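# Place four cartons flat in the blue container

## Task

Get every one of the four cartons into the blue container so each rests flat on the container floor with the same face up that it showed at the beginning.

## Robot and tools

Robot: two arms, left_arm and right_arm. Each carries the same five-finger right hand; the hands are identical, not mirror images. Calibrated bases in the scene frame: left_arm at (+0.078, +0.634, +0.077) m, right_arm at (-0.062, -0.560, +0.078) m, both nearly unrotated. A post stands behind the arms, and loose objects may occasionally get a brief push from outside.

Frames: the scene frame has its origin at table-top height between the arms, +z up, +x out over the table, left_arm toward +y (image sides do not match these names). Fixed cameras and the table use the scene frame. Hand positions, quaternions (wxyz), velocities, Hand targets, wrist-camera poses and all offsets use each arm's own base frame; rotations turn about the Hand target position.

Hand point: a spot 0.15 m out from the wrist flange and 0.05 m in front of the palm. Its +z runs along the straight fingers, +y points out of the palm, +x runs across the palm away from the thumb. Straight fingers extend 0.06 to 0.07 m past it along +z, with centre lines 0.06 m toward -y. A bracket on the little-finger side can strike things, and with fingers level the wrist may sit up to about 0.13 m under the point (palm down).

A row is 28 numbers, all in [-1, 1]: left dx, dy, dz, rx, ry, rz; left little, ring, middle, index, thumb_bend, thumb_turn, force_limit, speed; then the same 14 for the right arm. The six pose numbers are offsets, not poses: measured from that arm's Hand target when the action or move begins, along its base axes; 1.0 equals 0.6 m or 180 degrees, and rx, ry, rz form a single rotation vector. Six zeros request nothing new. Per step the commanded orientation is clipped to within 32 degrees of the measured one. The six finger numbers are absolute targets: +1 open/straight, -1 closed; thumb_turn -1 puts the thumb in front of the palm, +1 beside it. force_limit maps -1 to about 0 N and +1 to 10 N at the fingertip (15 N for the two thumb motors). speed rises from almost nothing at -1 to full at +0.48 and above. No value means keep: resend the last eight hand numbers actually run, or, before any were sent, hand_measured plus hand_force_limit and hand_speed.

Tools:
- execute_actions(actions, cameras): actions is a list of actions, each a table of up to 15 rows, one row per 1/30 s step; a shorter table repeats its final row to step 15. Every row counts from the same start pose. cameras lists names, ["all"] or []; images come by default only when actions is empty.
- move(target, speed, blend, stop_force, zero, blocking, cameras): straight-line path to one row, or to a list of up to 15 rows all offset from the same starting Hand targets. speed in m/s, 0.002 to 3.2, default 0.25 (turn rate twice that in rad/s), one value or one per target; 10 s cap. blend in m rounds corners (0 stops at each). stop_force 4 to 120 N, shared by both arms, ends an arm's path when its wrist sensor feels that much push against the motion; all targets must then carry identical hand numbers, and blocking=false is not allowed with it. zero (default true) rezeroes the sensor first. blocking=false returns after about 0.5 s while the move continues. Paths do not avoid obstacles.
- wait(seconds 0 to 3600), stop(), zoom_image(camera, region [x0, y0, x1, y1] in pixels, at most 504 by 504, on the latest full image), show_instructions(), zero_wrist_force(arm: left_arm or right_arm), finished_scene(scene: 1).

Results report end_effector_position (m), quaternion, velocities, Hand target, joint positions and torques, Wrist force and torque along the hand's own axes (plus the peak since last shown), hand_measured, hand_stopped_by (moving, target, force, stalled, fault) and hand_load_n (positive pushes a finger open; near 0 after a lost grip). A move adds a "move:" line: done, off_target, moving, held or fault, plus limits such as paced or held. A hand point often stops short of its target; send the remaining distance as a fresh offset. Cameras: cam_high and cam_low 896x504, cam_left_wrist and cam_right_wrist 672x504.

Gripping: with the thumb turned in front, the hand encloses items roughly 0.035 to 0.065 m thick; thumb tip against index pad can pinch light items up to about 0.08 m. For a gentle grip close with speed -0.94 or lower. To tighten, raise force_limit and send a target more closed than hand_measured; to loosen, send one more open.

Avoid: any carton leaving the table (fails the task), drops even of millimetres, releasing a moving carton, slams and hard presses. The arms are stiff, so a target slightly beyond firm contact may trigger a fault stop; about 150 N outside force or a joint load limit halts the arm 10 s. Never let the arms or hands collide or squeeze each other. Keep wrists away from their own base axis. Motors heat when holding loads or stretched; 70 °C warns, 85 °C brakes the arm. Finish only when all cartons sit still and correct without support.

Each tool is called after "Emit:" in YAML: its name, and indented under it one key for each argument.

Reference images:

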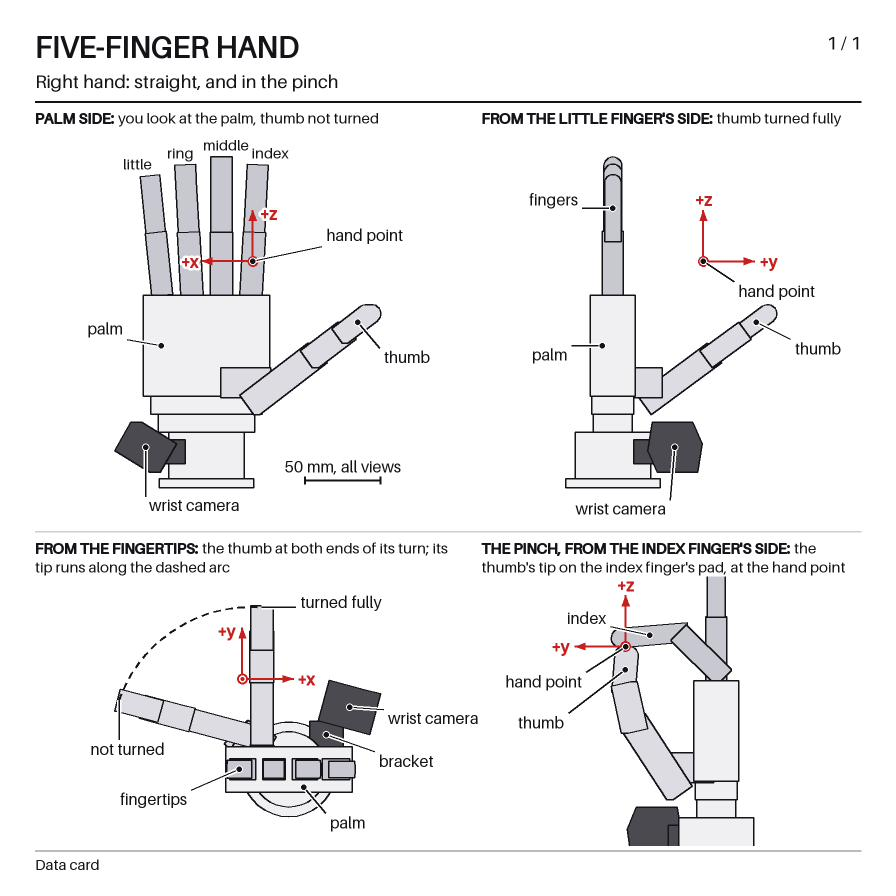

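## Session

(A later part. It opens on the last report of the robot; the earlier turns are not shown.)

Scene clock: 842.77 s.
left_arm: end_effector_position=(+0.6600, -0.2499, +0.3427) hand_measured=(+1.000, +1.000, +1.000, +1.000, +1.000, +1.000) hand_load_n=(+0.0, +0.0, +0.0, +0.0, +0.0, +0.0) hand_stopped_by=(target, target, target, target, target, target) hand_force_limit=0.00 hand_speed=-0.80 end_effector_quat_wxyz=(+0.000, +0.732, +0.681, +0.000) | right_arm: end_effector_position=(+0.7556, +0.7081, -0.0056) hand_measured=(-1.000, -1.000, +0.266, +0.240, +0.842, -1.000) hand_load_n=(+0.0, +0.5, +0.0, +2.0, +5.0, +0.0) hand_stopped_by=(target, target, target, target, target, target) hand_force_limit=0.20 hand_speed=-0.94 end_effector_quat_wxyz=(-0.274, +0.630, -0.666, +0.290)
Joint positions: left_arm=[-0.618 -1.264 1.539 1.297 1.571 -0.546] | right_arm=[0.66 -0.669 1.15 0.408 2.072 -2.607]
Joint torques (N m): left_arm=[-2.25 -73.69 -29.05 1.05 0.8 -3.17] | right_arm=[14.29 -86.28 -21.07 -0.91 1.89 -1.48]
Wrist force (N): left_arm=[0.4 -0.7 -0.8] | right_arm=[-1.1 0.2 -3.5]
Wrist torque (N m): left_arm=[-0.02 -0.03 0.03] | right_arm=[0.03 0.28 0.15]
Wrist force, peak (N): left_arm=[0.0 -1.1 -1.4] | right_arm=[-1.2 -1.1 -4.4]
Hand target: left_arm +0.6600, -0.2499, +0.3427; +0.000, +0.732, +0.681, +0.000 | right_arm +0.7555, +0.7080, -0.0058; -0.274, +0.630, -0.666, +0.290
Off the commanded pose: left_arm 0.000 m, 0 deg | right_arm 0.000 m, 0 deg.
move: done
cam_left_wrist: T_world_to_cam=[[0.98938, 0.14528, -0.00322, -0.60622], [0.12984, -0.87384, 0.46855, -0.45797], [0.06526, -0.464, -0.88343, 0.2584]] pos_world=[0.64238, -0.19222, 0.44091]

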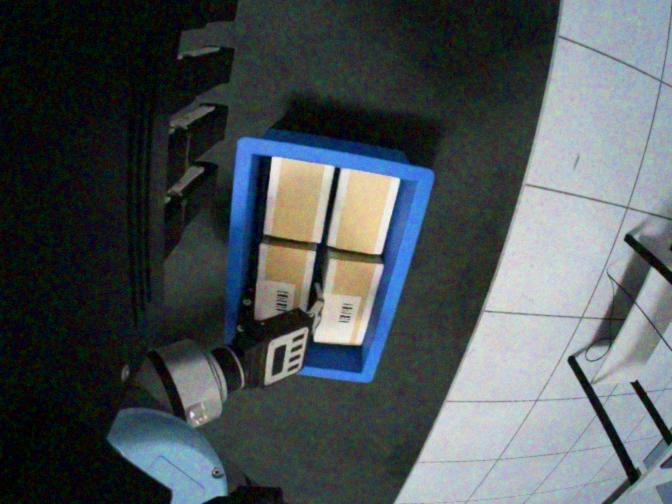

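Emit:
move:
  target: [0,0,0,0,0,0,1,1,1,1,1,1,0,-0.8,0,0,0,0,0,0,-1,-1,0.3,0.28,0.86,-1,0.2,-0.94]
  speed: 0.01
  cameras: ["cam_left_wrist"]

Emit:
zoom_image:
  camera: "cam_left_wrist"
  region: [210, 200, 390, 400]

Scene clock: 849.20 s.
left_arm: end_effector_position=(+0.6600, -0.2499, +0.3427) hand_measured=(+1.000, +1.000, +1.000, +1.000, +1.000, +1.000) hand_load_n=(+0.0, +0.0, +0.0, +0.0, +0.0, +0.0) hand_stopped_by=(target, target, target, target, target, target) hand_force_limit=0.00 hand_speed=-0.80 end_effector_quat_wxyz=(+0.000, +0.732, +0.681, +0.000) | right_arm: end_effector_position=(+0.7555, +0.7080, -0.0058) hand_measured=(-1.000, -1.000, +0.300, +0.280, +0.860, -1.000) hand_load_n=(+0.0, +0.0, -1.5, -0.5, +0.0, +0.0) hand_stopped_by=(target, target, target, target, target, target) hand_force_limit=0.20 hand_speed=-0.94 end_effector_quat_wxyz=(-0.274, +0.630, -0.666, +0.290)
Joint positions: left_arm=[-0.618 -1.264 1.539 1.297 1.571 -0.546] | right_arm=[0.66 -0.669 1.15 0.408 2.072 -2.607]
Joint torques (N m): left_arm=[-4.18 -73.17 -28.97 0.87 0.49 -3.17] | right_arm=[13.48 -89.04 -21.54 0.56 1.74 -1.36]
Wrist force (N): left_arm=[-0.1 -0.9 -1.0] | right_arm=[-1.0 0.7 -0.8]
Wrist torque (N m): left_arm=[-0.03 0.04 0.00] | right_arm=[-0.04 0.24 0.16]
Wrist force, peak (N): left_arm=[0.2 -1.2 -1.4] | right_arm=[-1.8 -0.5 -4.8]
Hand target: left_arm +0.6600, -0.2499, +0.3427; +0.000, +0.732, +0.681, +0.000 | right_arm +0.7555, +0.7080, -0.0058; -0.274, +0.630, -0.666, +0.290
Off the commanded pose: left_arm 0.000 m, 0 deg | right_arm 0.000 m, 0 deg.
move: done
cam_left_wrist: T_world_to_cam=[[0.98938, 0.14528, -0.00322, -0.60622], [0.12984, -0.87384, 0.46855, -0.45797], [0.06526, -0.464, -0.88343, 0.2584]] pos_world=[0.64238, -0.19222, 0.44091]

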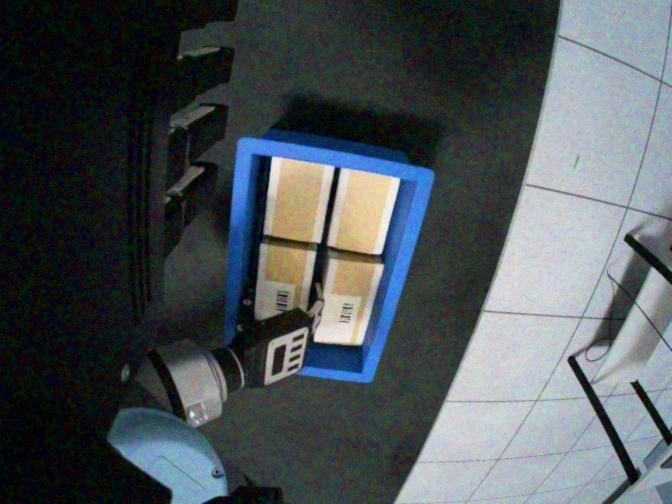

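Scaled by 2.520 from the camera's image (finer frame: 960x720).

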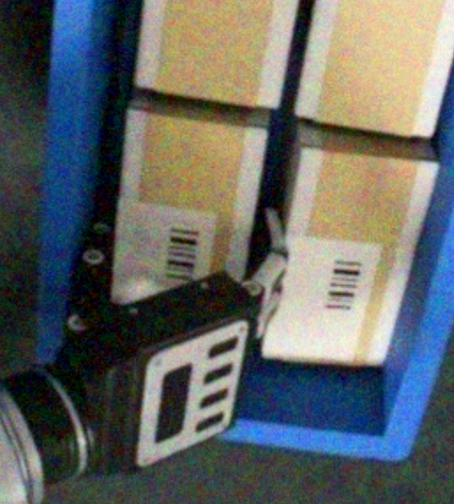

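Emit:
move:
  target: [0,0,0,0,0,0,1,1,1,1,1,1,0,-0.8,0,0,0.015,0,0,0,-1,-1,0.3,0.28,0.86,-1,0.2,-0.94]
  speed: 0.01
  cameras: ["cam_left_wrist"]

Emit:
zoom_image:
  camera: "cam_left_wrist"
  region: [210, 200, 390, 400]

Scene clock: 855.60 s.
left_arm: end_effector_position=(+0.6600, -0.2499, +0.3427) hand_measured=(+1.000, +1.000, +1.000, +1.000, +1.000, +1.000) hand_load_n=(+0.0, +0.0, +0.0, +0.0, +0.0, -0.5) hand_stopped_by=(target, target, target, target, target, target) hand_force_limit=0.00 hand_speed=-0.80 end_effector_quat_wxyz=(+0.000, +0.732, +0.681, +0.000) | right_arm: end_effector_position=(+0.7555, +0.7080, +0.0033) hand_measured=(-1.000, -1.000, +0.300, +0.280, +0.860, -1.000) hand_load_n=(+0.0, +0.0, -1.5, +0.0, +0.0, +0.0) hand_stopped_by=(target, target, target, target, target, target) hand_force_limit=0.20 hand_speed=-0.94 end_effector_quat_wxyz=(-0.274, +0.630, -0.666, +0.290)
Joint positions: left_arm=[-0.618 -1.264 1.539 1.297 1.571 -0.546] | right_arm=[0.66 -0.676 1.147 0.419 2.072 -2.607]
Joint torques (N m): left_arm=[-5.32 -73.3 -28.55 0.95 0.25 -3.12] | right_arm=[13.45 -104.1 -46.25 1.9 1.89 -1.84]
Wrist force (N): left_arm=[0.3 -0.9 -0.8] | right_arm=[-1.3 0.7 0.0]
Wrist torque (N m): left_arm=[-0.04 -0.02 0.02] | right_arm=[-0.07 0.27 0.14]
Wrist force, peak (N): left_arm=[0.3 -1.3 -1.1] | right_arm=[-1.5 0.9 -1.1]
Hand target: left_arm +0.6600, -0.2499, +0.3427; +0.000, +0.732, +0.681, +0.000 | right_arm +0.7555, +0.7080, +0.0032; -0.274, +0.630, -0.666, +0.290
Off the commanded pose: left_arm 0.000 m, 0 deg | right_arm 0.000 m, 0 deg.
move: done
cam_left_wrist: T_world_to_cam=[[0.98938, 0.14528, -0.00322, -0.60622], [0.12984, -0.87384, 0.46855, -0.45797], [0.06526, -0.464, -0.88343, 0.2584]] pos_world=[0.64238, -0.19222, 0.44091]

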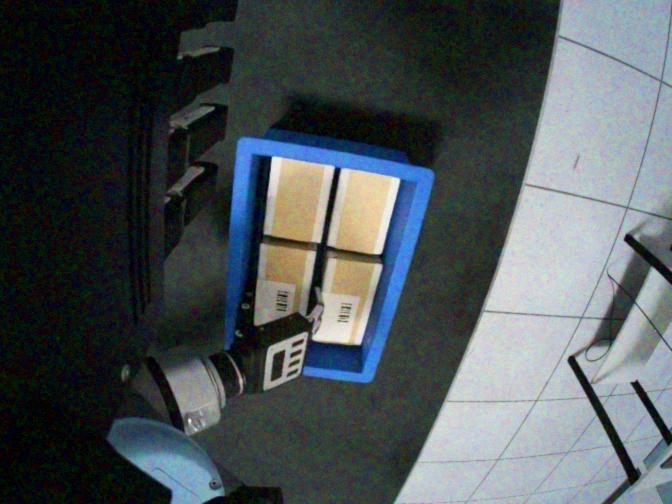

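Scaled by 2.520 from the camera's image (finer frame: 960x720).

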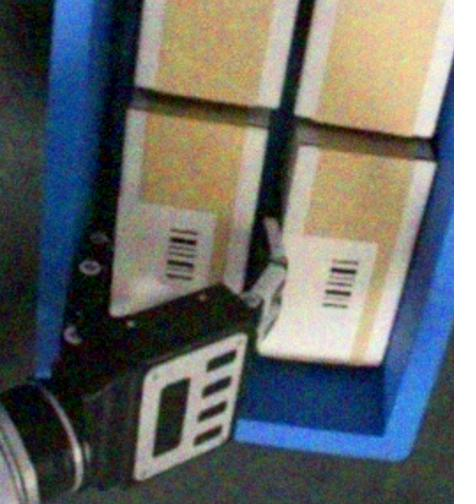

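Emit:
move:
  target:
    - [0,0,0,0,0,0,1,1,1,1,1,1,0,-0.8,0,0,0.04,0,0,0,-1,-1,0.3,0.28,0.86,-1,0.2,-0.94]
    - [0,0,0,0,0,0,1,1,1,1,1,1,0,-0.8,0,0,0.3,0,0,0,-1,-1,0.3,0.28,0.86,-1,0.2,-0.94]
    - [0,0,0,0,0,0,1,1,1,1,1,1,0,-0.8,-0.15,-0.5,0.4,0,0,0,-1,-1,0.3,0.28,0.86,-1,0.2,-0.94]
  speed: [0.01,0.08,0.3]
  blend: [0,0.04,0]
  cameras: ["all"]

Emit:
zoom_image:
  camera: "cam_left_wrist"
  region: [220, 130, 450, 400]

Scene clock: 872.13 s.
left_arm: end_effector_position=(+0.6600, -0.2499, +0.3427) hand_measured=(+1.000, +1.000, +1.000, +1.000, +1.000, +1.000) hand_load_n=(+0.0, +0.0, +0.0, +0.0, +0.0, +0.0) hand_stopped_by=(target, target, target, target, target, target) hand_force_limit=0.00 hand_speed=-0.80 end_effector_quat_wxyz=(+0.000, +0.732, +0.681, +0.000) | right_arm: end_effector_position=(+0.6655, +0.4080, +0.2432) hand_measured=(-1.000, -1.000, +0.300, +0.280, +0.860, -1.000) hand_load_n=(+0.0, +0.0, +0.0, +0.0, +0.0, +0.0) hand_stopped_by=(target, target, target, target, target, target) hand_force_limit=0.20 hand_speed=-0.94 end_effector_quat_wxyz=(-0.274, +0.630, -0.666, +0.290)
Joint positions: left_arm=[-0.618 -1.264 1.539 1.297 1.571 -0.546] | right_arm=[0.372 -1.287 1.674 0.41 1.879 -2.841]
Joint torques (N m): left_arm=[-5.61 -73.69 -29.25 1.21 -0.36 -3.03] | right_arm=[-3.82 -72.3 -39.32 3.64 1.75 0.05]
Wrist force (N): left_arm=[0.4 -0.4 -1.1] | right_arm=[-1.0 -0.4 1.5]
Wrist torque (N m): left_arm=[0.05 -0.01 0.04] | right_arm=[-0.08 0.18 -0.16]
Wrist force, peak (N): left_arm=[0.7 -1.0 -1.4] | right_arm=[-2.6 -1.2 1.4]
Hand target: left_arm +0.6600, -0.2499, +0.3427; +0.000, +0.732, +0.681, +0.000 | right_arm +0.6655, +0.4080, +0.2432; -0.274, +0.630, -0.666, +0.290
Off the commanded pose: left_arm 0.000 m, 0 deg | right_arm 0.000 m, 0 deg.
move: done
cam_left_wrist: T_world_to_cam=[[0.98938, 0.14528, -0.00322, -0.60622], [0.12984, -0.87384, 0.46855, -0.45797], [0.06526, -0.464, -0.88343, 0.2584]] pos_world=[0.64238, -0.19222, 0.44091]
cam_right_wrist: T_world_to_cam=[[-0.66698, -0.16279, -0.72708, 0.69383], [-0.46175, 0.85616, 0.23189, -0.10342], [0.58475, 0.49039, -0.64621, -0.31952]] pos_world=[0.60185, 0.35819, 0.32197]

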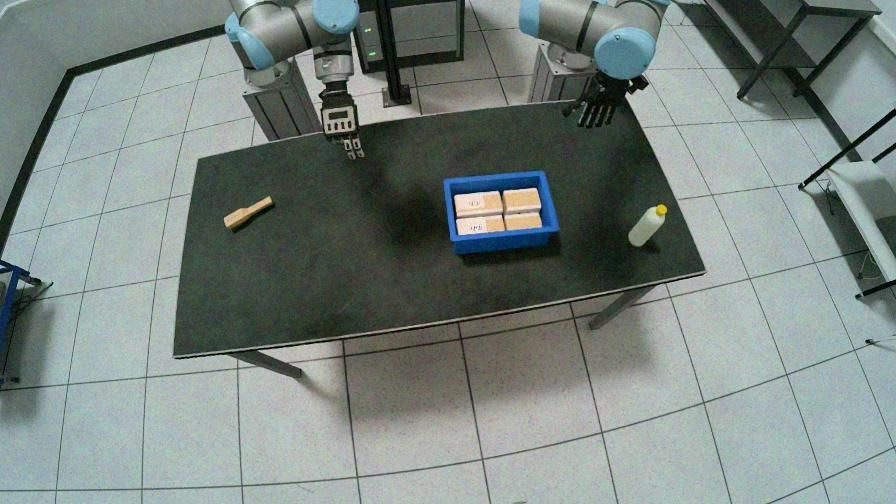

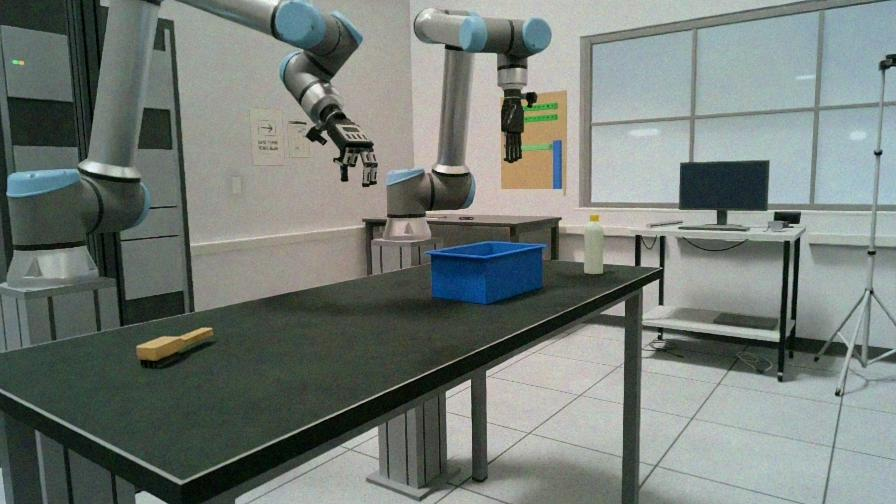

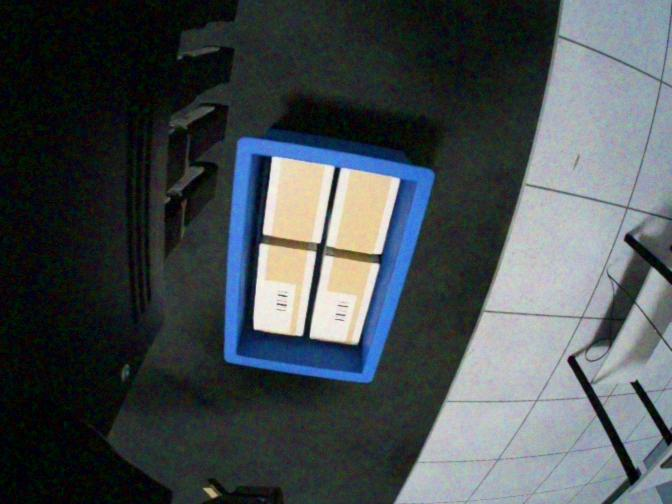

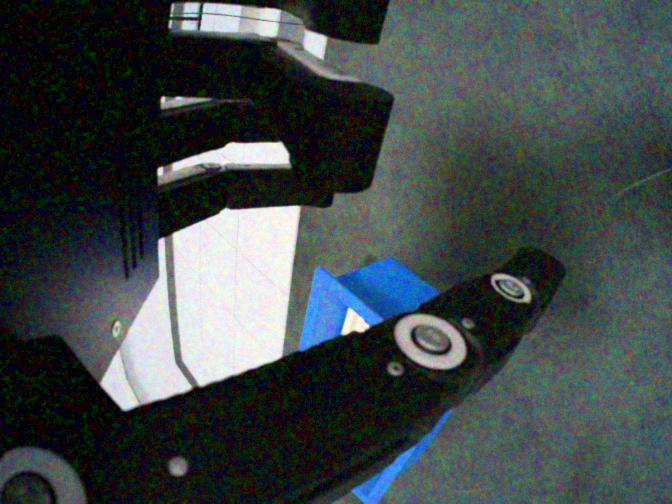

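Scaled by 1.867 from the camera's image (finer frame: 960x720).

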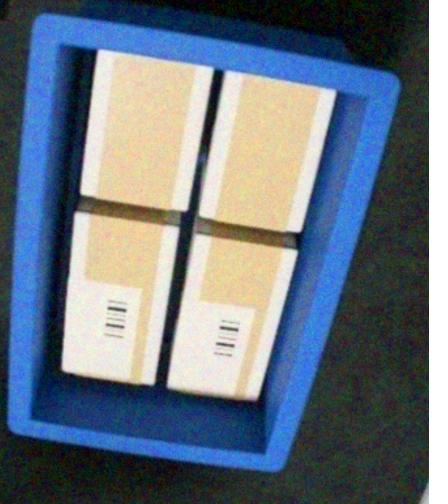

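Emit:
finished_scene:

The scene is finished: the task was done.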